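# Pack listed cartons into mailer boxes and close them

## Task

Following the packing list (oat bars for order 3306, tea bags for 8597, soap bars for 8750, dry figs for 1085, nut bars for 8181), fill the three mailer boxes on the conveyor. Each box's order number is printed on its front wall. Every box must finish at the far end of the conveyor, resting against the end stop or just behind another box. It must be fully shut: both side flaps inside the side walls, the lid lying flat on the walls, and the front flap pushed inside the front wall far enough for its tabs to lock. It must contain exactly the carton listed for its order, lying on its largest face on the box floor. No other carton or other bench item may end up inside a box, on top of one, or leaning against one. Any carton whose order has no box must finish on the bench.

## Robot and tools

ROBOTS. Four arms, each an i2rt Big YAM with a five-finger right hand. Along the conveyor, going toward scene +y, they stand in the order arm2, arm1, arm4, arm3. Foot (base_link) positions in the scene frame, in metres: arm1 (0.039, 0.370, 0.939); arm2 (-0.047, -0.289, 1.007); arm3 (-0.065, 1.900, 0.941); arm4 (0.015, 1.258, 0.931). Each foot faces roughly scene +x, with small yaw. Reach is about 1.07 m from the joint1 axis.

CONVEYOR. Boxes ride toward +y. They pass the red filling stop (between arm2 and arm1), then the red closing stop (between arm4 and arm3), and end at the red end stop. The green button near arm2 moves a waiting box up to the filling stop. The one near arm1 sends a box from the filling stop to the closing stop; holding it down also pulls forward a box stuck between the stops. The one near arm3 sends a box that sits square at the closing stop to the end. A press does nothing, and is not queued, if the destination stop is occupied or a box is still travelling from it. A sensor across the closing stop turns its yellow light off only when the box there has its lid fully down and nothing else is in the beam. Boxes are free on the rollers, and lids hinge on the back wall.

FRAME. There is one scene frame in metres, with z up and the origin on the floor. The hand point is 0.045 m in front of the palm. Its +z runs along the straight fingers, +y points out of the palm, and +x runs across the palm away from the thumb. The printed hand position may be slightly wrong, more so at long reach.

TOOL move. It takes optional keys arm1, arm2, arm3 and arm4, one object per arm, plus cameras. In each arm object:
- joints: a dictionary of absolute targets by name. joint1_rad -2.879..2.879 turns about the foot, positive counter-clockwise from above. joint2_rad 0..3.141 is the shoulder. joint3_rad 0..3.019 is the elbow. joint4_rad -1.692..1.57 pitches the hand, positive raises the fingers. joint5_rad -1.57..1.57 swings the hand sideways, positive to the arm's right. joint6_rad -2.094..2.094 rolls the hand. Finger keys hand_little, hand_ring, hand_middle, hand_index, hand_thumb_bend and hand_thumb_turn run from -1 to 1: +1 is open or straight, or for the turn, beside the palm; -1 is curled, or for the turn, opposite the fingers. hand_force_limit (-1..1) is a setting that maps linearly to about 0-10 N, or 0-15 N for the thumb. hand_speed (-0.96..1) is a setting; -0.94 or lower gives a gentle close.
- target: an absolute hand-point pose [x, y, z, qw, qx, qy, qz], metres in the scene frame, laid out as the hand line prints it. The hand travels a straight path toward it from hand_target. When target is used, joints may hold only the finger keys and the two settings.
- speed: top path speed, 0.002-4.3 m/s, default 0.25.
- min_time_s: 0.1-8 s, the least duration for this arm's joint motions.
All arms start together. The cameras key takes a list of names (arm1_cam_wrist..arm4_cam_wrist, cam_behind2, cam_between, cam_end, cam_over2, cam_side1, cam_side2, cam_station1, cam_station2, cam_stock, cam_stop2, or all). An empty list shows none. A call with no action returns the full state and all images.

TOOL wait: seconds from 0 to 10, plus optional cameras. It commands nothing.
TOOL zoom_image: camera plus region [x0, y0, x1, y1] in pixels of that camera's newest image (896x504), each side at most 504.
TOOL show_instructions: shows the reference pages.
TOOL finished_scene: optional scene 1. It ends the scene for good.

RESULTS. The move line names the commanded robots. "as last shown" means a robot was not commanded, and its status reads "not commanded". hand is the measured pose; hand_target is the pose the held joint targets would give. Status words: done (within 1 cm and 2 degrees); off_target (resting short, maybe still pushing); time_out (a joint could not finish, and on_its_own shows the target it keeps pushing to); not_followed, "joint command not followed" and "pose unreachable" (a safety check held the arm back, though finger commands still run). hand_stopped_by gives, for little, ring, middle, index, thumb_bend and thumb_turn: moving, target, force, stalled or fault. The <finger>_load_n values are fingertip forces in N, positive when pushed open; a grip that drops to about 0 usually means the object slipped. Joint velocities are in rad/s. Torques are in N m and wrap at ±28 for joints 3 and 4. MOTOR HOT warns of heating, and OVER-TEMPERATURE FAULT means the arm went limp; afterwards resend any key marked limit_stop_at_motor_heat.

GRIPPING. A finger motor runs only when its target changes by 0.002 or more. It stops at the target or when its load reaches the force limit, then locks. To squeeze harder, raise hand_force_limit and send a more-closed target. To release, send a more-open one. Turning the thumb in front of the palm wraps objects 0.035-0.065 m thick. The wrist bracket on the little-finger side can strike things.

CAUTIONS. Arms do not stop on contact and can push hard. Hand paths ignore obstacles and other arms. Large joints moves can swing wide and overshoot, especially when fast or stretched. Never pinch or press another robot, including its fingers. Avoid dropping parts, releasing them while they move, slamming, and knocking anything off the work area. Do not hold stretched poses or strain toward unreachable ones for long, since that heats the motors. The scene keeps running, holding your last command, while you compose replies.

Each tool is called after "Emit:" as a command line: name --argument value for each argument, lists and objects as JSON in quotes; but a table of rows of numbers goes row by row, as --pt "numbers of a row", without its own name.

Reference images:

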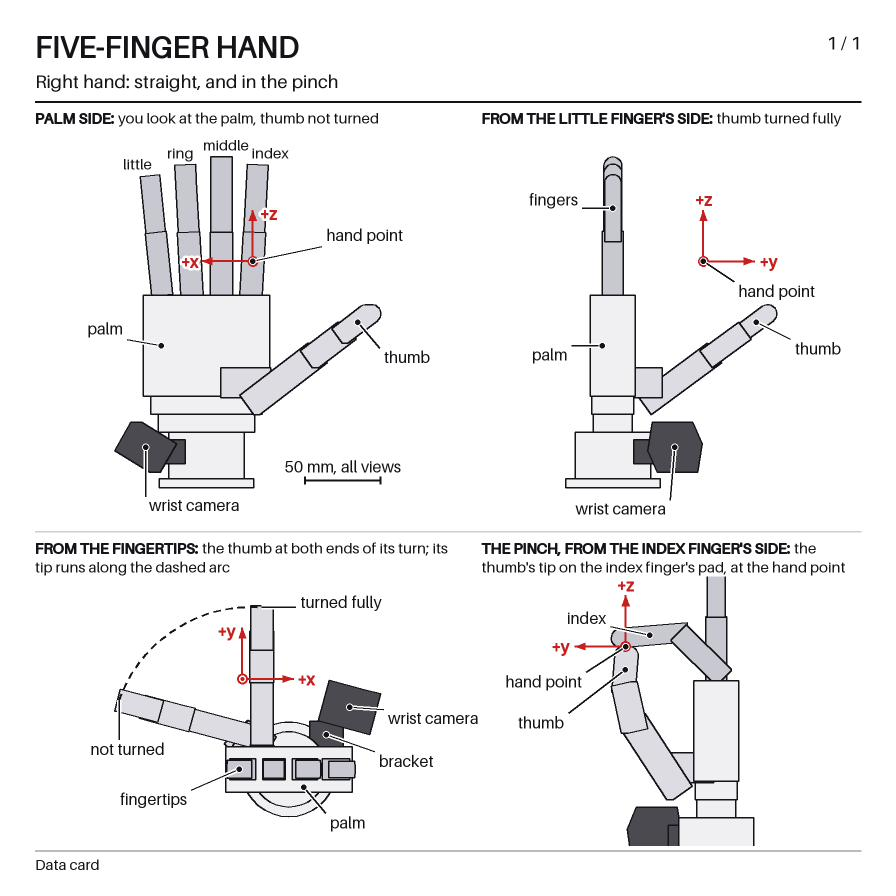

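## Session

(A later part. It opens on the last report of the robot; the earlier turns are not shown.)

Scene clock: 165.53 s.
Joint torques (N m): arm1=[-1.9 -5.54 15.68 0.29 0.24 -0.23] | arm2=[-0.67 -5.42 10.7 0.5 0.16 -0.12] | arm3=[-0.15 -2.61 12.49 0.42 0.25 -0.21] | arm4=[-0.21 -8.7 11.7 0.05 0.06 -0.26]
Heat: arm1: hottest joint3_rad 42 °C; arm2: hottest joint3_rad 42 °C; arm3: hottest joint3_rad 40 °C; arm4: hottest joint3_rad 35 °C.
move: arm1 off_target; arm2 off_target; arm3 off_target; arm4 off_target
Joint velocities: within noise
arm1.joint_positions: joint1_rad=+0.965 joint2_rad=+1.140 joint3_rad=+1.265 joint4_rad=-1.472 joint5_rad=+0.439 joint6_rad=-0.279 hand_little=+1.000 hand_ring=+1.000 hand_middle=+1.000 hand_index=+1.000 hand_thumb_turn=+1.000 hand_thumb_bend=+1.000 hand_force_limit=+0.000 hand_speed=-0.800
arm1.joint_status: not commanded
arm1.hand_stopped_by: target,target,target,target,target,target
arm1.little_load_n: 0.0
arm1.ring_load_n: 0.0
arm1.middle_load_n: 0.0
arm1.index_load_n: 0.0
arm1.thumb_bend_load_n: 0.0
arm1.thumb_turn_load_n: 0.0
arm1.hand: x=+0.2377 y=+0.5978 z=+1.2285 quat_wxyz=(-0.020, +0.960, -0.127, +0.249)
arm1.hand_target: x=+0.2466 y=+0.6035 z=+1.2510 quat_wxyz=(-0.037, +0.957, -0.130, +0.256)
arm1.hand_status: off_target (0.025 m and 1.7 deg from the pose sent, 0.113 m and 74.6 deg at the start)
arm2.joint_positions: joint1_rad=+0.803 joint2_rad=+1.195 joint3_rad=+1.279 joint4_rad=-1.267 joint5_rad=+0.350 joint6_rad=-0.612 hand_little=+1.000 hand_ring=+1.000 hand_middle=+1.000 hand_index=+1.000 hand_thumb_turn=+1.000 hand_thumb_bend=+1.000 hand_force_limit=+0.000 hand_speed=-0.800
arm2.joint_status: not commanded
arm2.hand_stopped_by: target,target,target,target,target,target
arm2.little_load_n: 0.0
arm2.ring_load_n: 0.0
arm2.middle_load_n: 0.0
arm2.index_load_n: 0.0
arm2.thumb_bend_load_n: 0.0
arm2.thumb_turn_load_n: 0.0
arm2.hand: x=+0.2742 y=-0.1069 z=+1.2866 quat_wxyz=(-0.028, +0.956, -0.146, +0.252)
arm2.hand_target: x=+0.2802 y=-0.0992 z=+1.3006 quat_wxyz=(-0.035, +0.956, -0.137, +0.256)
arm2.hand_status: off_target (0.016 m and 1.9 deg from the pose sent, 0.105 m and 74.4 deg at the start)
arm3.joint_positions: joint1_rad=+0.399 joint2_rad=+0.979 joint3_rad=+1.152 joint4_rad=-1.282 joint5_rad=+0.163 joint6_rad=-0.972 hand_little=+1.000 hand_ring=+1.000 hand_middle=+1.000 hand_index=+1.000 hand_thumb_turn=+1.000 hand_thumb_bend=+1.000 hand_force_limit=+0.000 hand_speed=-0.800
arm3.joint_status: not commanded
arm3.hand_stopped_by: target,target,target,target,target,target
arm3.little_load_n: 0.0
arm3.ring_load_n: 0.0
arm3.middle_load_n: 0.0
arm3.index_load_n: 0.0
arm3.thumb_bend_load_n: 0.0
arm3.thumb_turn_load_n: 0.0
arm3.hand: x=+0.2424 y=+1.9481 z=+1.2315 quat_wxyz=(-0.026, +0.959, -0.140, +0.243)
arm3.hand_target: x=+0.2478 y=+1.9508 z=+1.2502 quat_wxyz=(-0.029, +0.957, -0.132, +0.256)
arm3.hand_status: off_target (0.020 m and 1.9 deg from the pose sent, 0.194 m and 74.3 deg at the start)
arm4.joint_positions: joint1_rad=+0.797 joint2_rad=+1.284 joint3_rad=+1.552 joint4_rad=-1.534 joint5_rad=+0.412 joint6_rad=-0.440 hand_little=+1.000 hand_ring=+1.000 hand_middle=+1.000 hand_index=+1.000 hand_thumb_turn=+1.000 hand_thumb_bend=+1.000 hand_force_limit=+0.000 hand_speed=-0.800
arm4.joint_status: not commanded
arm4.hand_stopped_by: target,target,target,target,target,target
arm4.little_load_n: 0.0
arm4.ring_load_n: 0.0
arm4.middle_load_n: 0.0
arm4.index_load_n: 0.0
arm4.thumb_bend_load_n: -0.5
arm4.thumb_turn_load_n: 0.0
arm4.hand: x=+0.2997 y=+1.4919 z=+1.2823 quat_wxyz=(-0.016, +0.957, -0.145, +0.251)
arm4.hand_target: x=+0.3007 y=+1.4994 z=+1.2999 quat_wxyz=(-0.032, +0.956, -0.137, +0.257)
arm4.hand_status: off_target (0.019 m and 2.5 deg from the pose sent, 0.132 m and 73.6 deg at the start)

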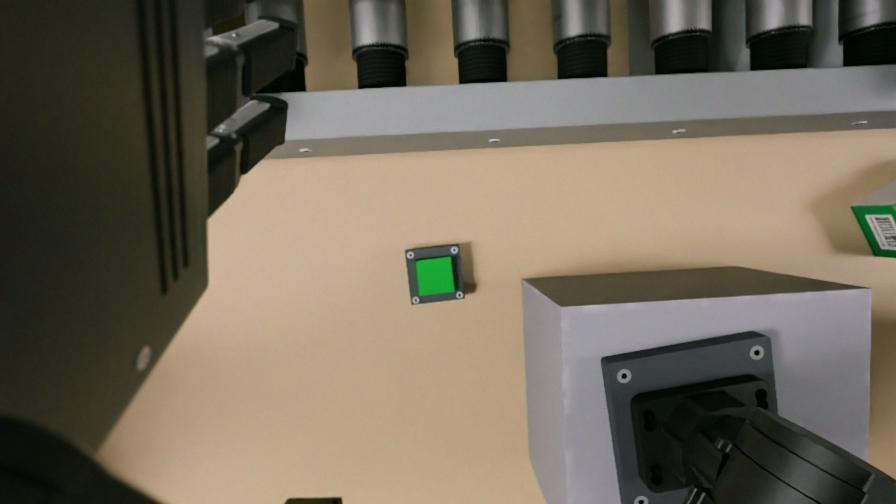

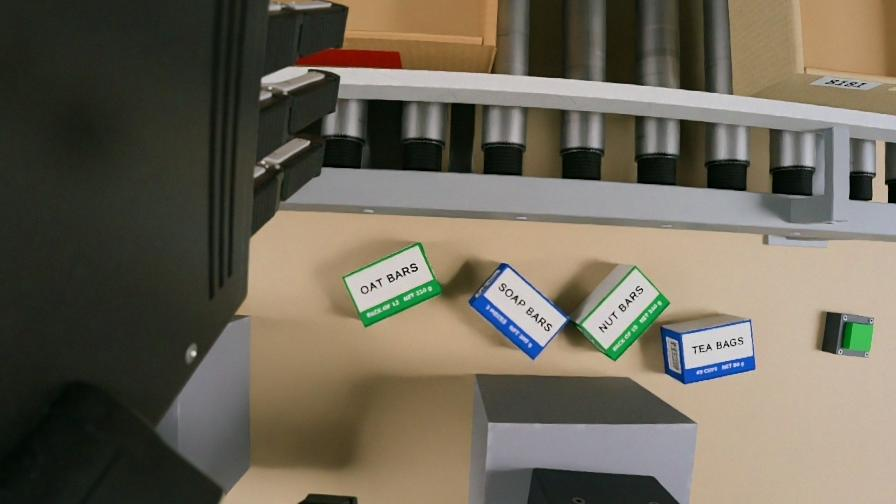

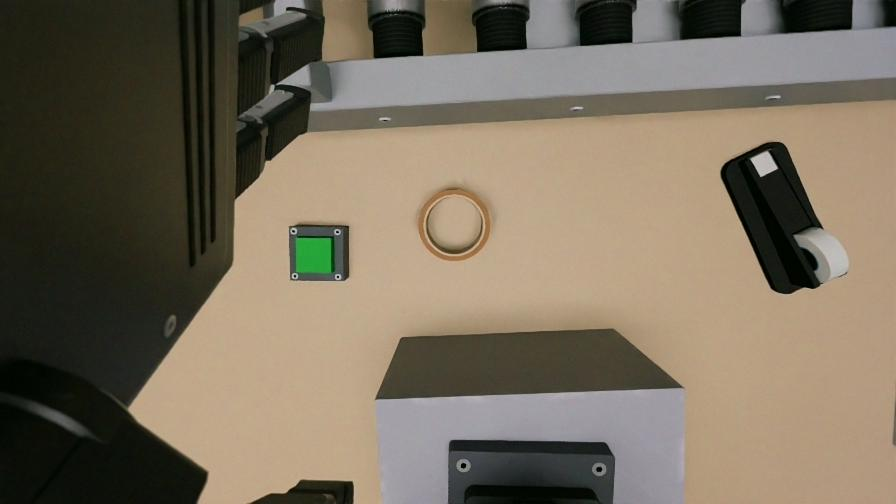

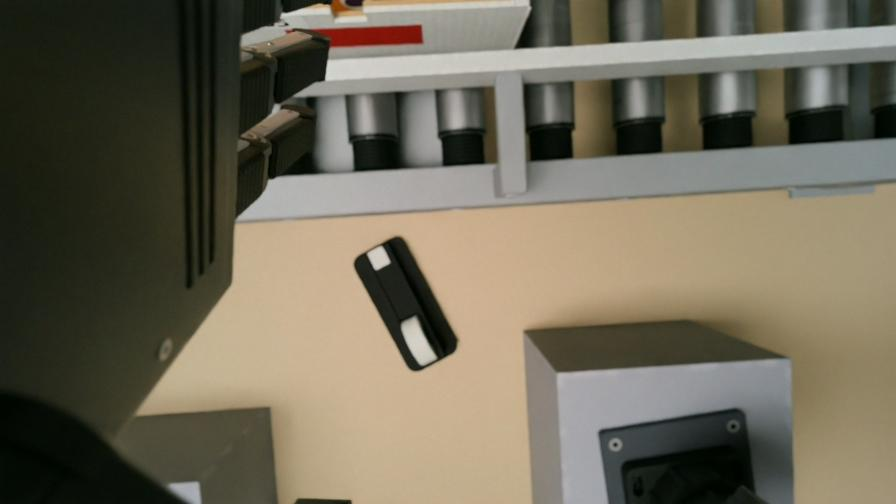

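Emit:
move --arm4 '{"target": [0.42, 1.62, 1.38, -0.0318, 0.9572, -0.131, 0.2562], "speed": 0.4}' --cameras '["arm4_cam_wrist", "cam_over2", "cam_station2", "cam_stop2", "cam_behind2"]'

Scene clock: 225.60 s.
Joint torques (N m): arm1=[-1.85 -5.54 15.69 0.29 0.24 -0.23] | arm2=[-0.62 -5.42 10.71 0.49 0.17 -0.14] | arm3=[-0.09 -2.61 12.49 0.42 0.25 -0.21] | arm4=[-1.61 -16.44 10.82 0.24 0.07 -0.25]
Heat: arm1: hottest joint3_rad 51 °C; arm2: hottest joint3_rad 49 °C; arm3: hottest joint3_rad 45 °C; arm4: hottest joint3_rad 40 °C.
move: arm4 off_target
Joint velocities: within noise
arm1, arm2, arm3: as last shown
arm2.hand_target: x=+0.2802 y=-0.0991 z=+1.3007 quat_wxyz=(-0.035, +0.956, -0.137, +0.256)
arm4.joint_positions: joint1_rad=+0.797 joint2_rad=+1.783 joint3_rad=+2.329 joint4_rad=-1.680 joint5_rad=+0.403 joint6_rad=-0.532 hand_little=+1.000 hand_ring=+1.000 hand_middle=+1.000 hand_index=+1.000 hand_thumb_turn=+1.000 hand_thumb_bend=+1.000 hand_force_limit=+0.000 hand_speed=-0.800
arm4.joint_status: not commanded
arm4.hand_stopped_by: target,target,target,target,target,target
arm4.little_load_n: 0.0
arm4.ring_load_n: 0.0
arm4.middle_load_n: 0.0
arm4.index_load_n: 0.0
arm4.thumb_bend_load_n: 0.0
arm4.thumb_turn_load_n: 0.0
arm4.hand: x=+0.4156 y=+1.6299 z=+1.3583 quat_wxyz=(-0.062, +0.951, -0.112, +0.282)
arm4.hand_target: x=+0.4176 y=+1.6242 z=+1.3771 quat_wxyz=(-0.075, +0.947, -0.113, +0.291)
arm4.hand_status: off_target (0.024 m and 5.1 deg from the pose sent, 0.201 m and 2.5 deg at the start; a joint's target at an end of its range on 28 of 46 steps)
pictures: arm4_cam_wrist, cam_behind2, cam_over2, cam_station2, cam_stop2

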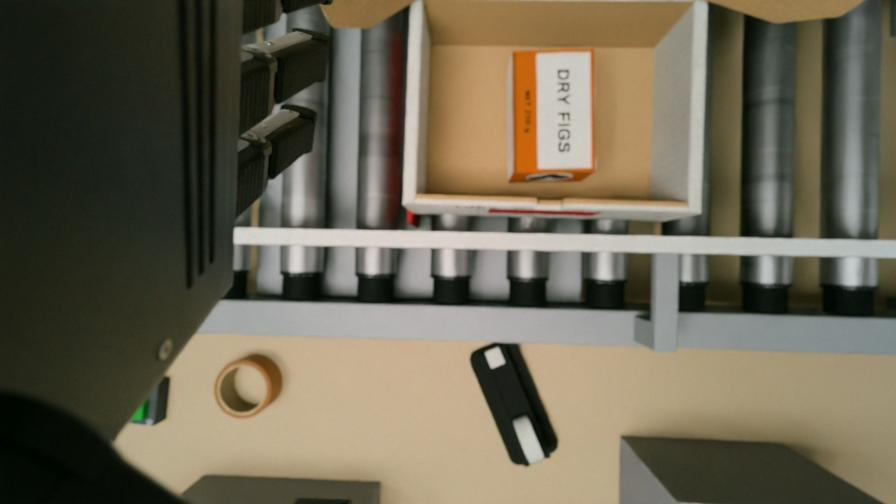

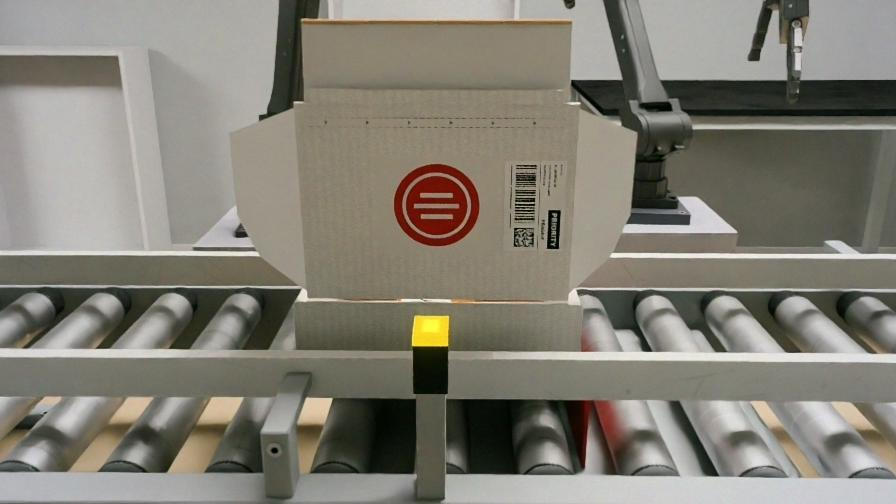

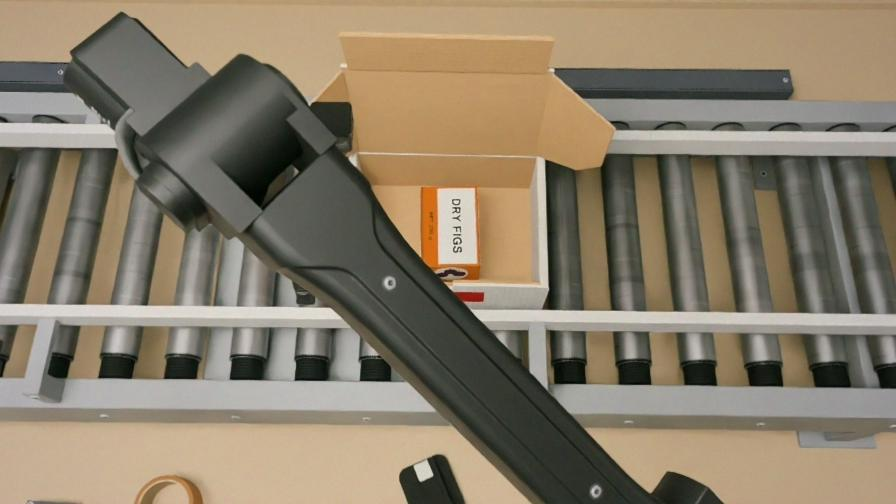

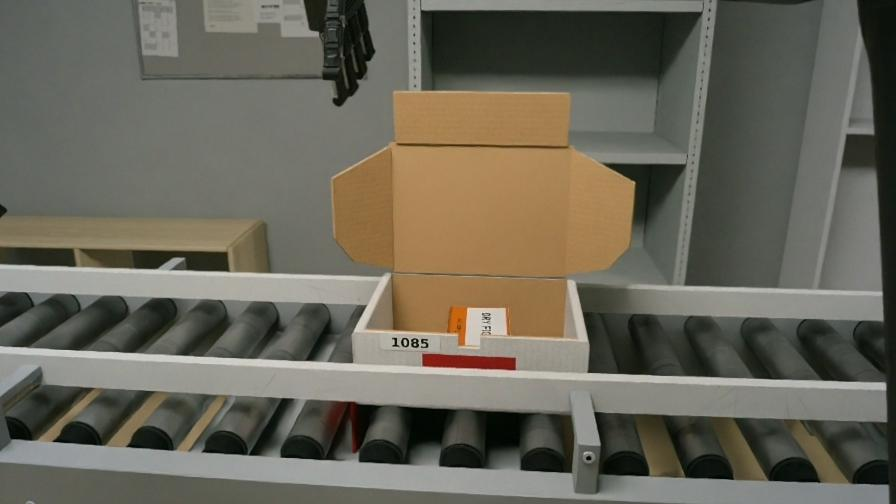

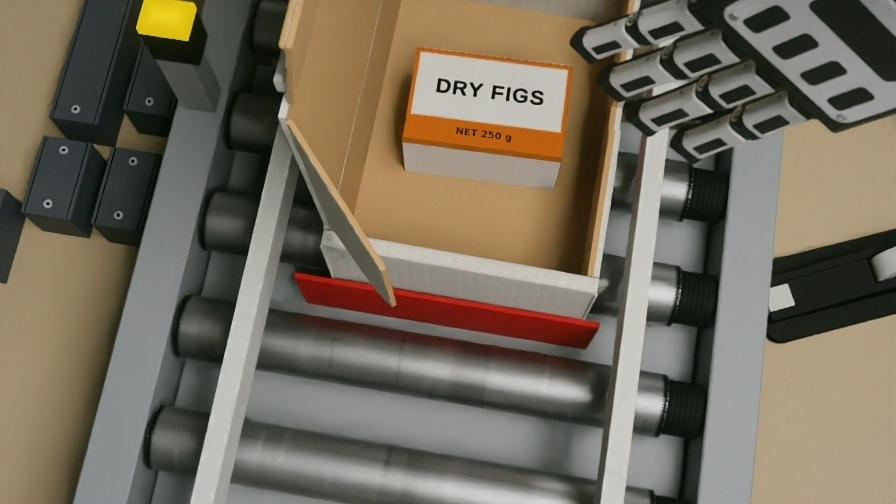

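Emit:
move --arm4 '{"target": [0.32, 1.26, 1.36, 0.7071, 0, 0.7071, 0], "speed": 0.4, "joints": {"hand_little": 0.2, "hand_ring": 0.2, "hand_middle": 0.2, "hand_index": 0.2}}' --arm3 '{"target": [0.40, 1.83, 1.25, 0, 0.7071, 0, 0.7071], "speed": 0.4, "joints": {"hand_little": 0.2, "hand_ring": 0.2, "hand_middle": 0.2, "hand_index": 0.2}}' --cameras '["arm3_cam_wrist", "cam_over2", "cam_station2"]'

Scene clock: 296.23 s.
Joint torques (N m): arm1=[-1.9 -5.54 15.69 0.31 0.24 -0.23] | arm2=[-0.62 -5.42 10.71 0.5 0.16 -0.13] | arm3=[-1.44 -1.73 8.84 2.95 -0.21 -0.25] | arm4=[-1.44 0.97 9.57 2.7 0.03 0.12]
Heat: arm1: hottest joint3_rad 56 °C; arm2: hottest joint3_rad 51 °C; arm3: hottest joint3_rad 48 °C; arm4: hottest joint3_rad 41 °C.
move: arm3 done; arm4 off_target
Joint velocities: within noise
arm1, arm2: as last shown
arm2.middle_load_n: -0.5
arm3.joint_positions: joint1_rad=+0.011 joint2_rad=+0.912 joint3_rad=+0.552 joint4_rad=+0.333 joint5_rad=-0.047 joint6_rad=-1.535 hand_little=+0.200 hand_ring=+0.200 hand_middle=+0.200 hand_index=+0.200 hand_thumb_turn=+1.000 hand_thumb_bend=+1.000 hand_force_limit=+0.000 hand_speed=-0.800
arm3.joint_status: all done
arm3.hand_stopped_by: target,target,target,target,target,target
arm3.little_load_n: 0.0
arm3.ring_load_n: 0.0
arm3.middle_load_n: 0.0
arm3.index_load_n: 0.0
arm3.thumb_bend_load_n: 0.0
arm3.thumb_turn_load_n: 0.0
arm3.hand: x=+0.4011 y=+1.8342 z=+1.2426 quat_wxyz=(-0.008, +0.714, -0.007, +0.700)
arm3.hand_target: x=+0.4026 y=+1.8297 z=+1.2450 quat_wxyz=(-0.001, +0.708, -0.004, +0.706)
arm3.hand_status: done (0.009 m and 1.7 deg from the pose sent, 0.198 m and 63.5 deg at the start)
arm4.joint_positions: joint1_rad=-0.574 joint2_rad=+0.319 joint3_rad=+0.533 joint4_rad=-0.244 joint5_rad=-0.490 joint6_rad=+1.576 hand_little=+0.200 hand_ring=+0.200 hand_middle=+0.200 hand_index=+0.200 hand_thumb_turn=+1.000 hand_thumb_bend=+1.000 hand_force_limit=+0.000 hand_speed=-0.800
arm4.joint_status: all done
arm4.hand_stopped_by: target,target,target,target,target,target
arm4.little_load_n: 0.0
arm4.ring_load_n: 0.0
arm4.middle_load_n: 0.0
arm4.index_load_n: 0.0
arm4.thumb_bend_load_n: 0.0
arm4.thumb_turn_load_n: 0.5
arm4.hand: x=+0.3251 y=+1.2610 z=+1.3503 quat_wxyz=(-0.698, -0.001, -0.716, -0.009)
arm4.hand_target: x=+0.3219 y=+1.2594 z=+1.3628 quat_wxyz=(-0.711, -0.003, -0.703, -0.003)
arm4.hand_status: off_target (0.011 m and 1.8 deg from the pose sent, 0.382 m and 165.9 deg at the start)

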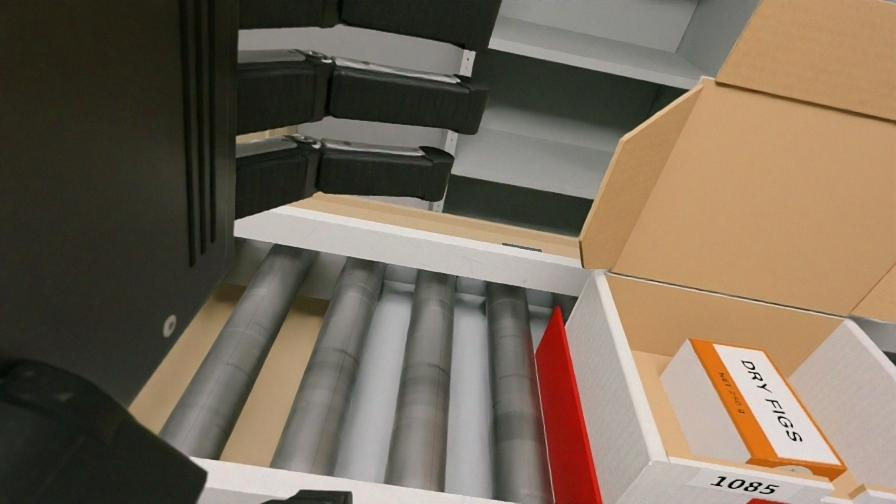

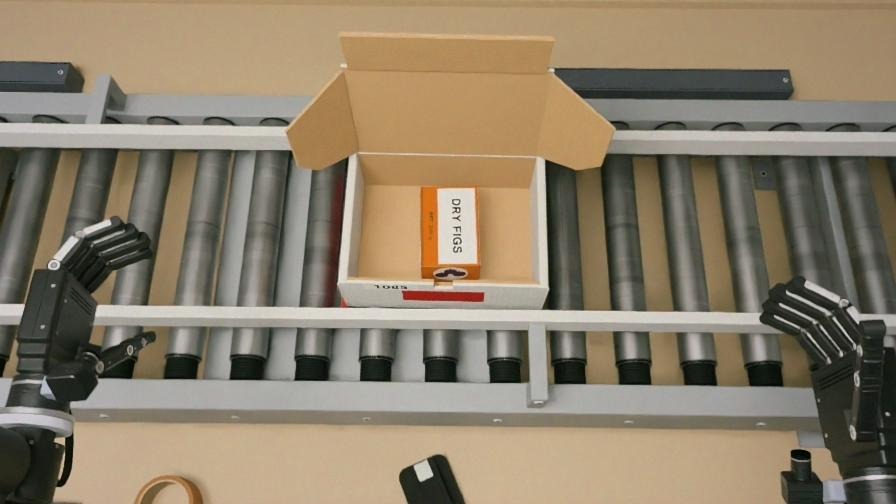

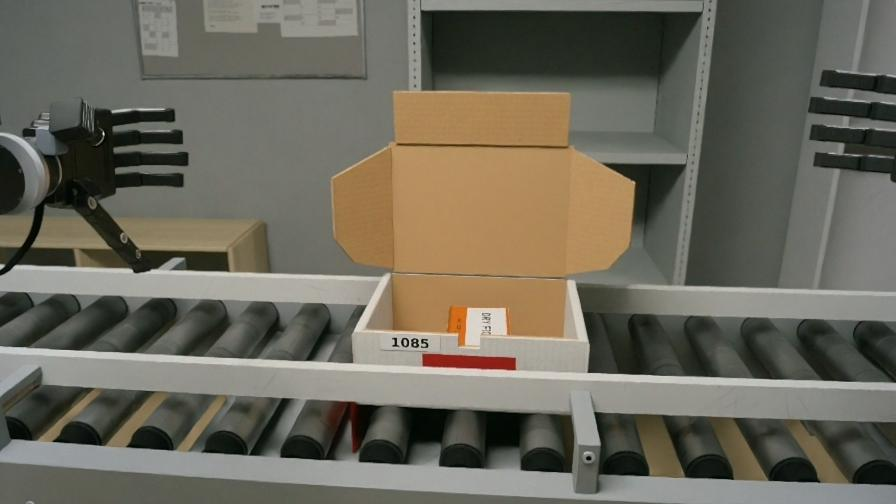

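Emit:
zoom_image --camera "cam_over2" --region '[0, 180, 250, 400]'

Emit:
zoom_image --camera "cam_over2" --region '[280, 20, 620, 320]'

Scaled by 2.016 from the camera's image (finer frame: 1280x720).

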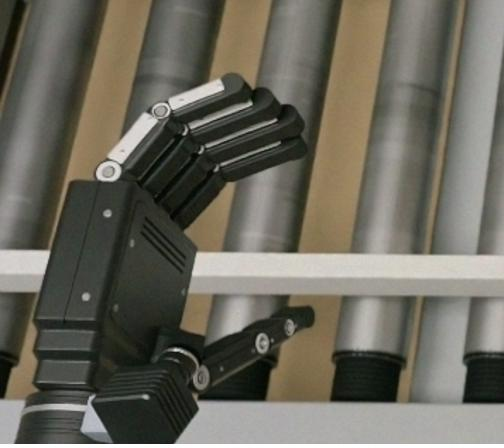

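Scaled by 1.482 from the camera's image (finer frame: 1280x720).

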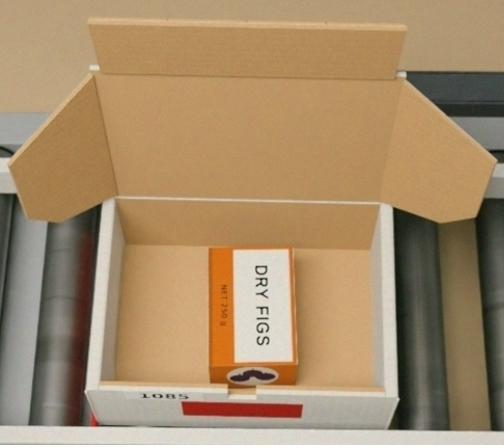

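Emit:
move --arm4 '{"target": [0.60, 1.27, 1.20, 0.7071, 0, 0.7071, 0], "speed": 0.35}' --arm3 '{"target": [0.60, 1.80, 1.13, 0, 0.7071, 0, 0.7071], "speed": 0.35}' --cameras '["arm3_cam_wrist", "arm4_cam_wrist", "cam_over2", "cam_station2", "cam_behind2", "cam_stop2"]'

Scene clock: 361.17 s.
Joint torques (N m): arm1=[-1.85 -5.54 15.69 0.29 0.24 -0.23] | arm2=[-0.67 -5.42 10.7 0.5 0.17 -0.13] | arm3=[-1.61 -9.88 10.26 2.91 -0.21 -0.25] | arm4=[-0.03 -9.41 9.69 2.85 0.03 -0.03]
Heat: arm1: hottest joint3_rad 59 °C; arm2: hottest joint3_rad 52 °C; arm3: hottest joint3_rad 44 °C; arm4: hottest joint3_rad 39 °C.
move: arm3 off_target; arm4 off_target
Joint velocities: within noise
arm1, arm2: as last shown
arm1.thumb_turn_load_n: 0.5
arm2.middle_load_n: 0.0
arm3.joint_positions: joint1_rad=-0.023 joint2_rad=+1.694 joint3_rad=+0.830 joint4_rad=+0.792 joint5_rad=-0.084 joint6_rad=-1.543 hand_little=+0.200 hand_ring=+0.200 hand_middle=+0.200 hand_index=+0.200 hand_thumb_turn=+1.000 hand_thumb_bend=+1.000 hand_force_limit=+0.000 hand_speed=-0.800
arm3.joint_status: not commanded
arm3.hand_stopped_by: target,target,target,target,target,target
arm3.little_load_n: 0.0
arm3.ring_load_n: 0.0
arm3.middle_load_n: 0.0
arm3.index_load_n: 0.0
arm3.thumb_bend_load_n: 0.0
arm3.thumb_turn_load_n: 0.0
arm3.hand: x=+0.5816 y=+1.8090 z=+1.1024 quat_wxyz=(-0.008, +0.730, -0.005, +0.684)
arm3.hand_target: x=+0.5966 y=+1.8020 z=+1.1299 quat_wxyz=(+0.000, +0.707, +0.000, +0.707)
arm3.hand_status: off_target (0.034 m and 3.9 deg from the pose sent, 0.231 m and 1.7 deg at the start)
arm4.joint_positions: joint1_rad=-0.244 joint2_rad=+1.472 joint3_rad=+0.625 joint4_rad=+0.767 joint5_rad=-0.126 joint6_rad=+1.571 hand_little=+0.200 hand_ring=+0.200 hand_middle=+0.200 hand_index=+0.200 hand_thumb_turn=+1.000 hand_thumb_bend=+1.000 hand_force_limit=+0.000 hand_speed=-0.800
arm4.joint_status: not commanded
arm4.hand_stopped_by: target,target,target,target,target,target
arm4.little_load_n: 0.0
arm4.ring_load_n: 0.0
arm4.middle_load_n: 0.0
arm4.index_load_n: 0.0
arm4.thumb_bend_load_n: -0.5
arm4.thumb_turn_load_n: 0.0
arm4.hand: x=+0.5870 y=+1.2581 z=+1.1693 quat_wxyz=(-0.679, -0.010, -0.734, +0.006)
arm4.hand_target: x=+0.5984 y=+1.2638 z=+1.1944 quat_wxyz=(-0.702, -0.004, -0.713, +0.004)
arm4.hand_status: off_target (0.035 m and 4.6 deg from the pose sent, 0.313 m and 1.8 deg at the start)
pictures: arm3_cam_wrist, arm4_cam_wrist, cam_behind2, cam_over2, cam_station2, cam_stop2

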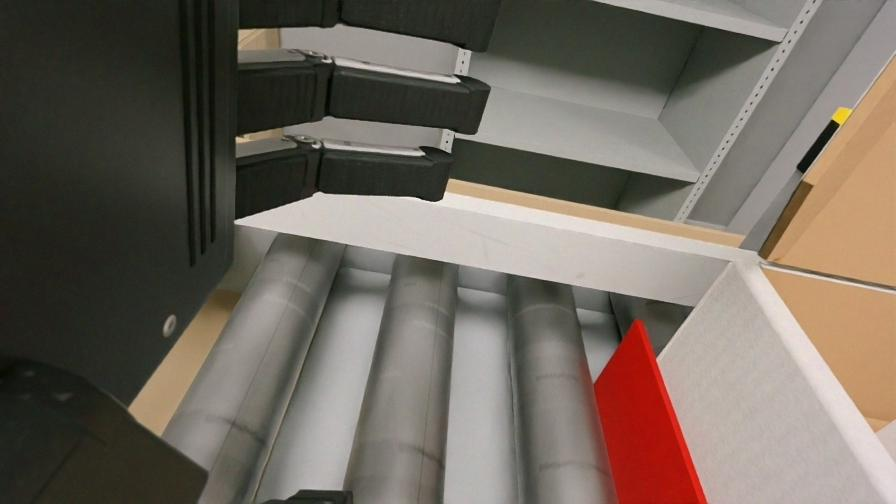

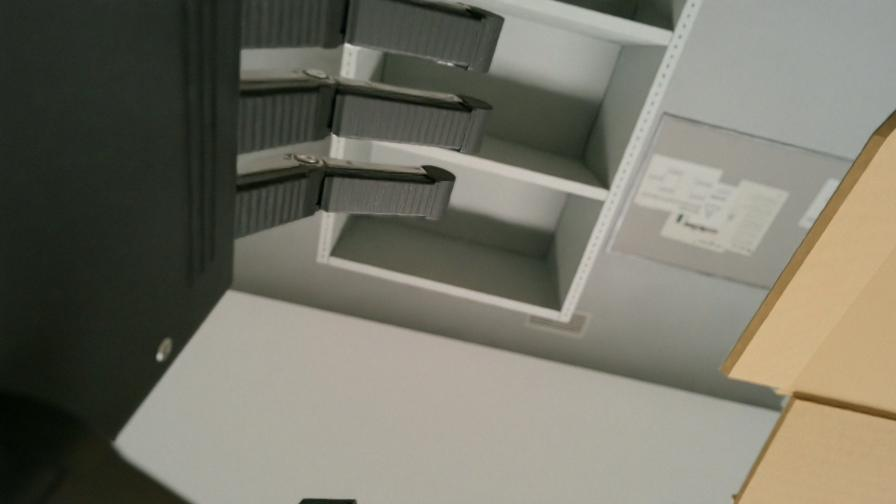

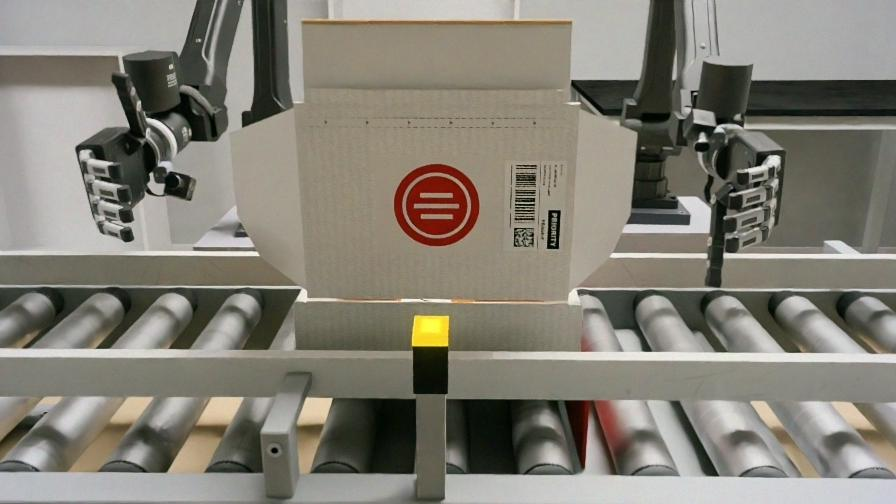

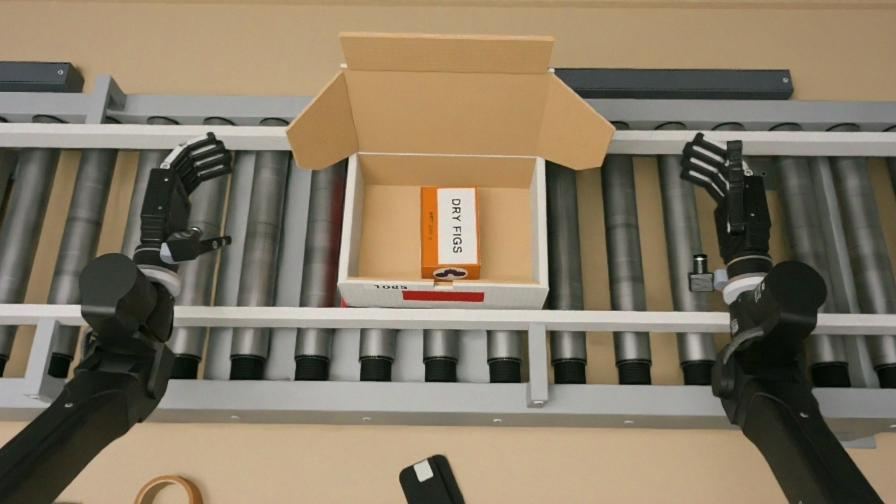

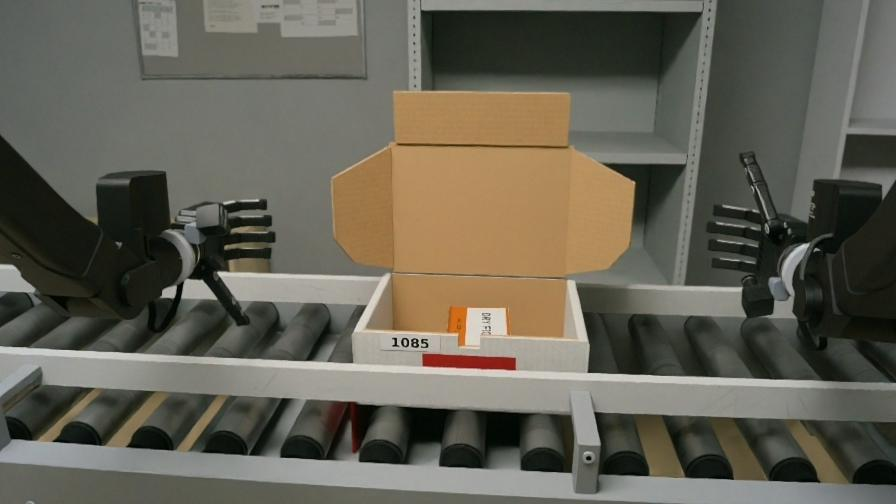

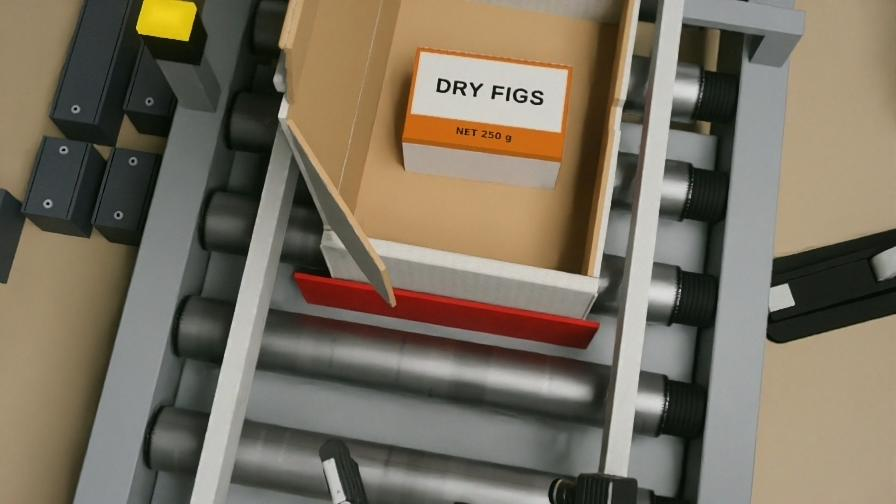

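Emit:
move --arm4 '{"target": [0.625, 1.28, 1.22, 0.7071, 0, 0.7071, 0], "speed": 0.3}' --arm3 '{"target": [0.628, 1.795, 1.157, 0, 0.7071, 0, 0.7071], "speed": 0.3}'

Emit:
move --arm4 '{"target": [0.625, 1.385, 1.22, 0.7071, 0, 0.7071, 0], "speed": 0.15}' --arm3 '{"target": [0.628, 1.685, 1.157, 0, 0.7071, 0, 0.7071], "speed": 0.15}' --cameras '["arm3_cam_wrist", "arm4_cam_wrist", "cam_over2", "cam_station2", "cam_behind2"]'

Scene clock: 379.90 s.
Joint torques (N m): arm1=[-1.85 -5.54 15.69 0.29 0.23 -0.24] | arm2=[-0.67 -5.42 10.69 0.5 0.16 -0.13] | arm3=[-1.61 -10.34 11.02 1.18 -0.21 -0.24] | arm4=[-0.15 -10.34 10.18 1.16 0.03 -0.02]
Heat: arm1: hottest joint3_rad 60 °C; arm2: hottest joint3_rad 52 °C; arm3: hottest joint3_rad 47 °C; arm4: hottest joint3_rad 40 °C.
move: arm3 off_target; arm4 off_target
Joint velocities: within noise
arm1, arm2: as last shown
arm1.thumb_turn_load_n: 0.0
arm2.ring_load_n: -0.5
arm3.joint_positions: joint1_rad=-0.032 joint2_rad=+1.703 joint3_rad=+0.943 joint4_rad=+0.735 joint5_rad=-0.092 joint6_rad=-1.543 hand_little=+0.200 hand_ring=+0.200 hand_middle=+0.200 hand_index=+0.200 hand_thumb_turn=+1.000 hand_thumb_bend=+1.000 hand_force_limit=+0.000 hand_speed=-0.800
arm3.joint_status: not commanded
arm3.hand_stopped_by: target,target,target,target,target,target
arm3.little_load_n: 0.0
arm3.ring_load_n: 0.0
arm3.middle_load_n: 0.0
arm3.index_load_n: 0.0
arm3.thumb_bend_load_n: 0.0
arm3.thumb_turn_load_n: 0.0
arm3.hand: x=+0.6152 y=+1.8021 z=+1.1419 quat_wxyz=(-0.007, +0.713, -0.004, +0.701)
arm3.hand_target: x=+0.6279 y=+1.7952 z=+1.1570 quat_wxyz=(+0.000, +0.707, -0.001, +0.707)
arm3.hand_status: off_target (0.021 m and 1.3 deg from the pose sent, 0.073 m and 3.9 deg at the start)
arm4.joint_positions: joint1_rad=-0.201 joint2_rad=+1.487 joint3_rad=+0.717 joint4_rad=+0.747 joint5_rad=-0.106 joint6_rad=+1.571 hand_little=+0.200 hand_ring=+0.200 hand_middle=+0.200 hand_index=+0.200 hand_thumb_turn=+1.000 hand_thumb_bend=+1.000 hand_force_limit=+0.000 hand_speed=-0.800
arm4.joint_status: not commanded
arm4.hand_stopped_by: target,target,target,target,target,target
arm4.little_load_n: 0.0
arm4.ring_load_n: 0.5
arm4.middle_load_n: 0.0
arm4.index_load_n: 0.0
arm4.thumb_bend_load_n: 0.0
arm4.thumb_turn_load_n: 0.0
arm4.hand: x=+0.6136 y=+1.2762 z=+1.2038 quat_wxyz=(-0.699, +0.001, -0.715, +0.001)
arm4.hand_target: x=+0.6246 y=+1.2814 z=+1.2204 quat_wxyz=(-0.708, +0.004, -0.706, -0.003)
arm4.hand_status: off_target (0.020 m and 1.2 deg from the pose sent, 0.067 m and 4.6 deg at the start)
pictures: none

Scene clock: 381.37 s.
Joint torques (N m): arm1=[-1.79 -5.54 15.68 0.31 0.24 -0.23] | arm2=[-0.62 -5.42 10.71 0.5 0.16 -0.13] | arm3=[-1.03 -10.93 11.32 1.1 -0.23 -0.21] | arm4=[-0.38 -10.75 10.33 1.07 0.06 -0.07]
Heat: arm1: hottest joint3_rad 60 °C; arm2: hottest joint3_rad 52 °C; arm3: hottest joint3_rad 47 °C; arm4: hottest joint3_rad 40 °C.
move: arm3 off_target; arm4 off_target
Joint velocities: within noise
arm1, arm2: as last shown
arm2.ring_load_n: 0.0
arm3.joint_positions: joint1_rad=-0.261 joint2_rad=+1.751 joint3_rad=+1.008 joint4_rad=+0.720 joint5_rad=-0.302 joint6_rad=-1.543 hand_little=+0.200 hand_ring=+0.200 hand_middle=+0.200 hand_index=+0.200 hand_thumb_turn=+1.000 hand_thumb_bend=+1.000 hand_force_limit=+0.000 hand_speed=-0.800
arm3.joint_status: not commanded
arm3.hand_stopped_by: target,target,target,target,target,target
arm3.little_load_n: 0.0
arm3.ring_load_n: 0.0
arm3.middle_load_n: 0.0
arm3.index_load_n: 0.0
arm3.thumb_bend_load_n: 0.0
arm3.thumb_turn_load_n: 0.0
arm3.hand: x=+0.6124 y=+1.6825 z=+1.1428 quat_wxyz=(-0.002, +0.712, -0.012, +0.702)
arm3.hand_target: x=+0.6251 y=+1.6760 z=+1.1570 quat_wxyz=(+0.003, +0.706, -0.007, +0.708)
arm3.hand_status: off_target (0.021 m and 1.6 deg from the pose sent, 0.119 m and 1.3 deg at the start)
arm4.joint_positions: joint1_rad=+0.067 joint2_rad=+1.490 joint3_rad=+0.722 joint4_rad=+0.742 joint5_rad=+0.152 joint6_rad=+1.571 hand_little=+0.200 hand_ring=+0.200 hand_middle=+0.200 hand_index=+0.200 hand_thumb_turn=+1.000 hand_thumb_bend=+1.000 hand_force_limit=+0.000 hand_speed=-0.800
arm4.joint_status: not commanded
arm4.hand_stopped_by: target,target,target,target,target,target
arm4.little_load_n: 0.0
arm4.ring_load_n: 0.0
arm4.middle_load_n: 0.0
arm4.index_load_n: 0.0
arm4.thumb_bend_load_n: 0.0
arm4.thumb_turn_load_n: 0.0
arm4.hand: x=+0.6116 y=+1.3874 z=+1.2024 quat_wxyz=(-0.698, +0.007, -0.716, -0.001)
arm4.hand_target: x=+0.6227 y=+1.3935 z=+1.2184 quat_wxyz=(-0.706, +0.008, -0.708, -0.003)
arm4.hand_status: off_target (0.022 m and 1.6 deg from the pose sent, 0.111 m and 1.2 deg at the start)
pictures: arm3_cam_wrist, arm4_cam_wrist, cam_behind2, cam_over2, cam_station2

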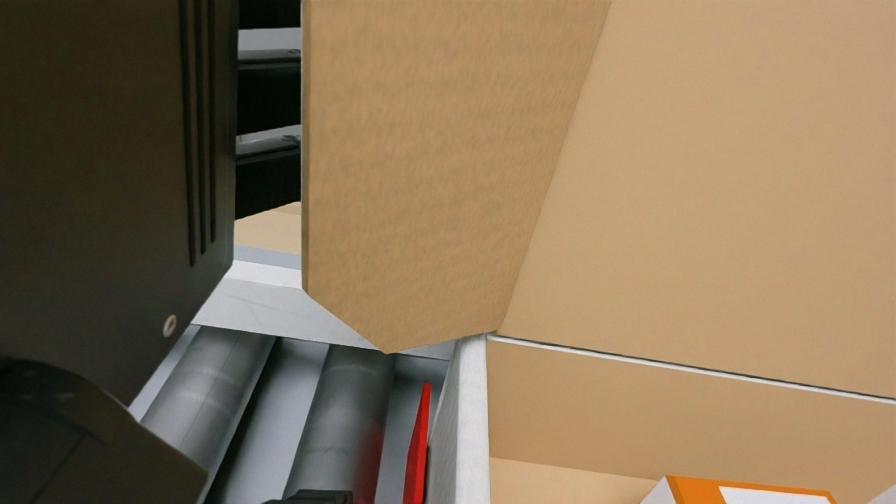

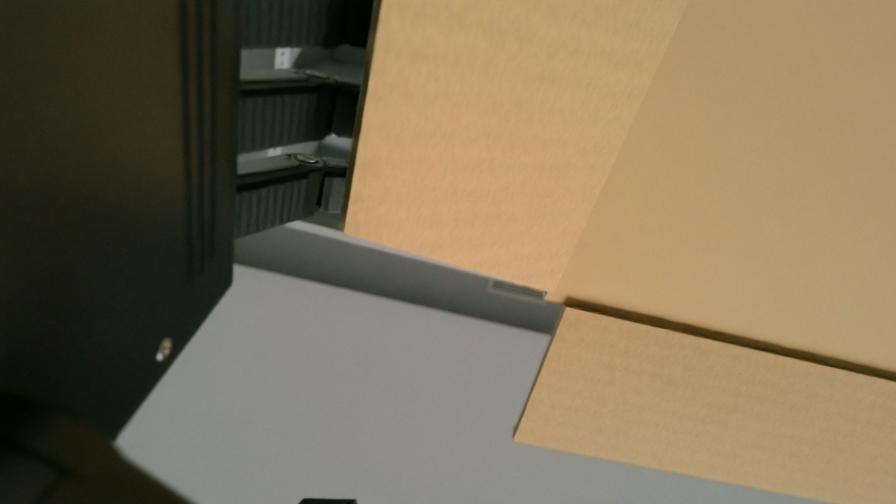

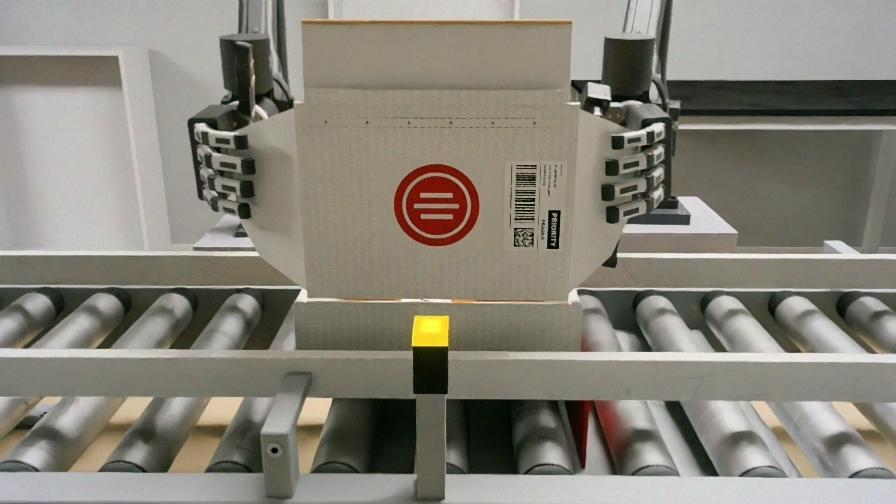

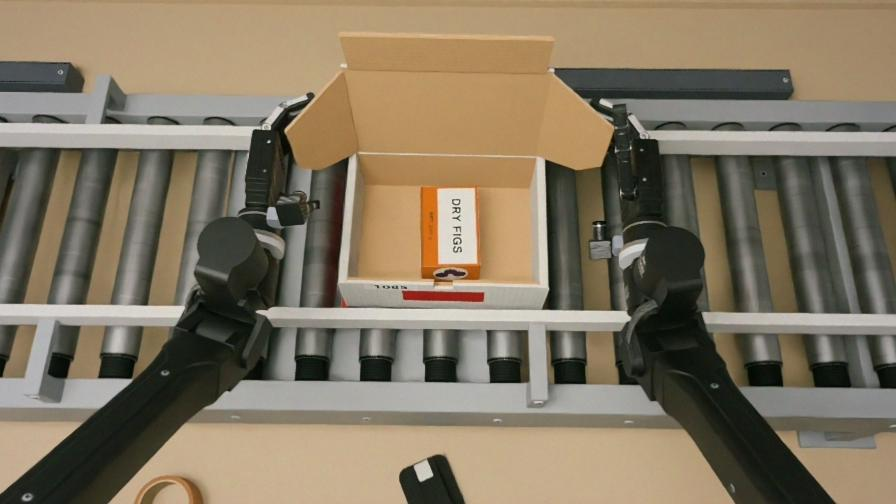

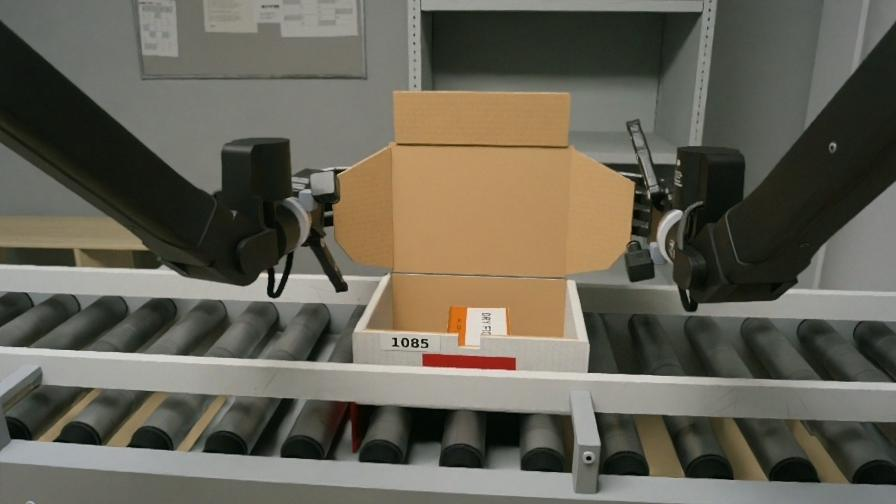

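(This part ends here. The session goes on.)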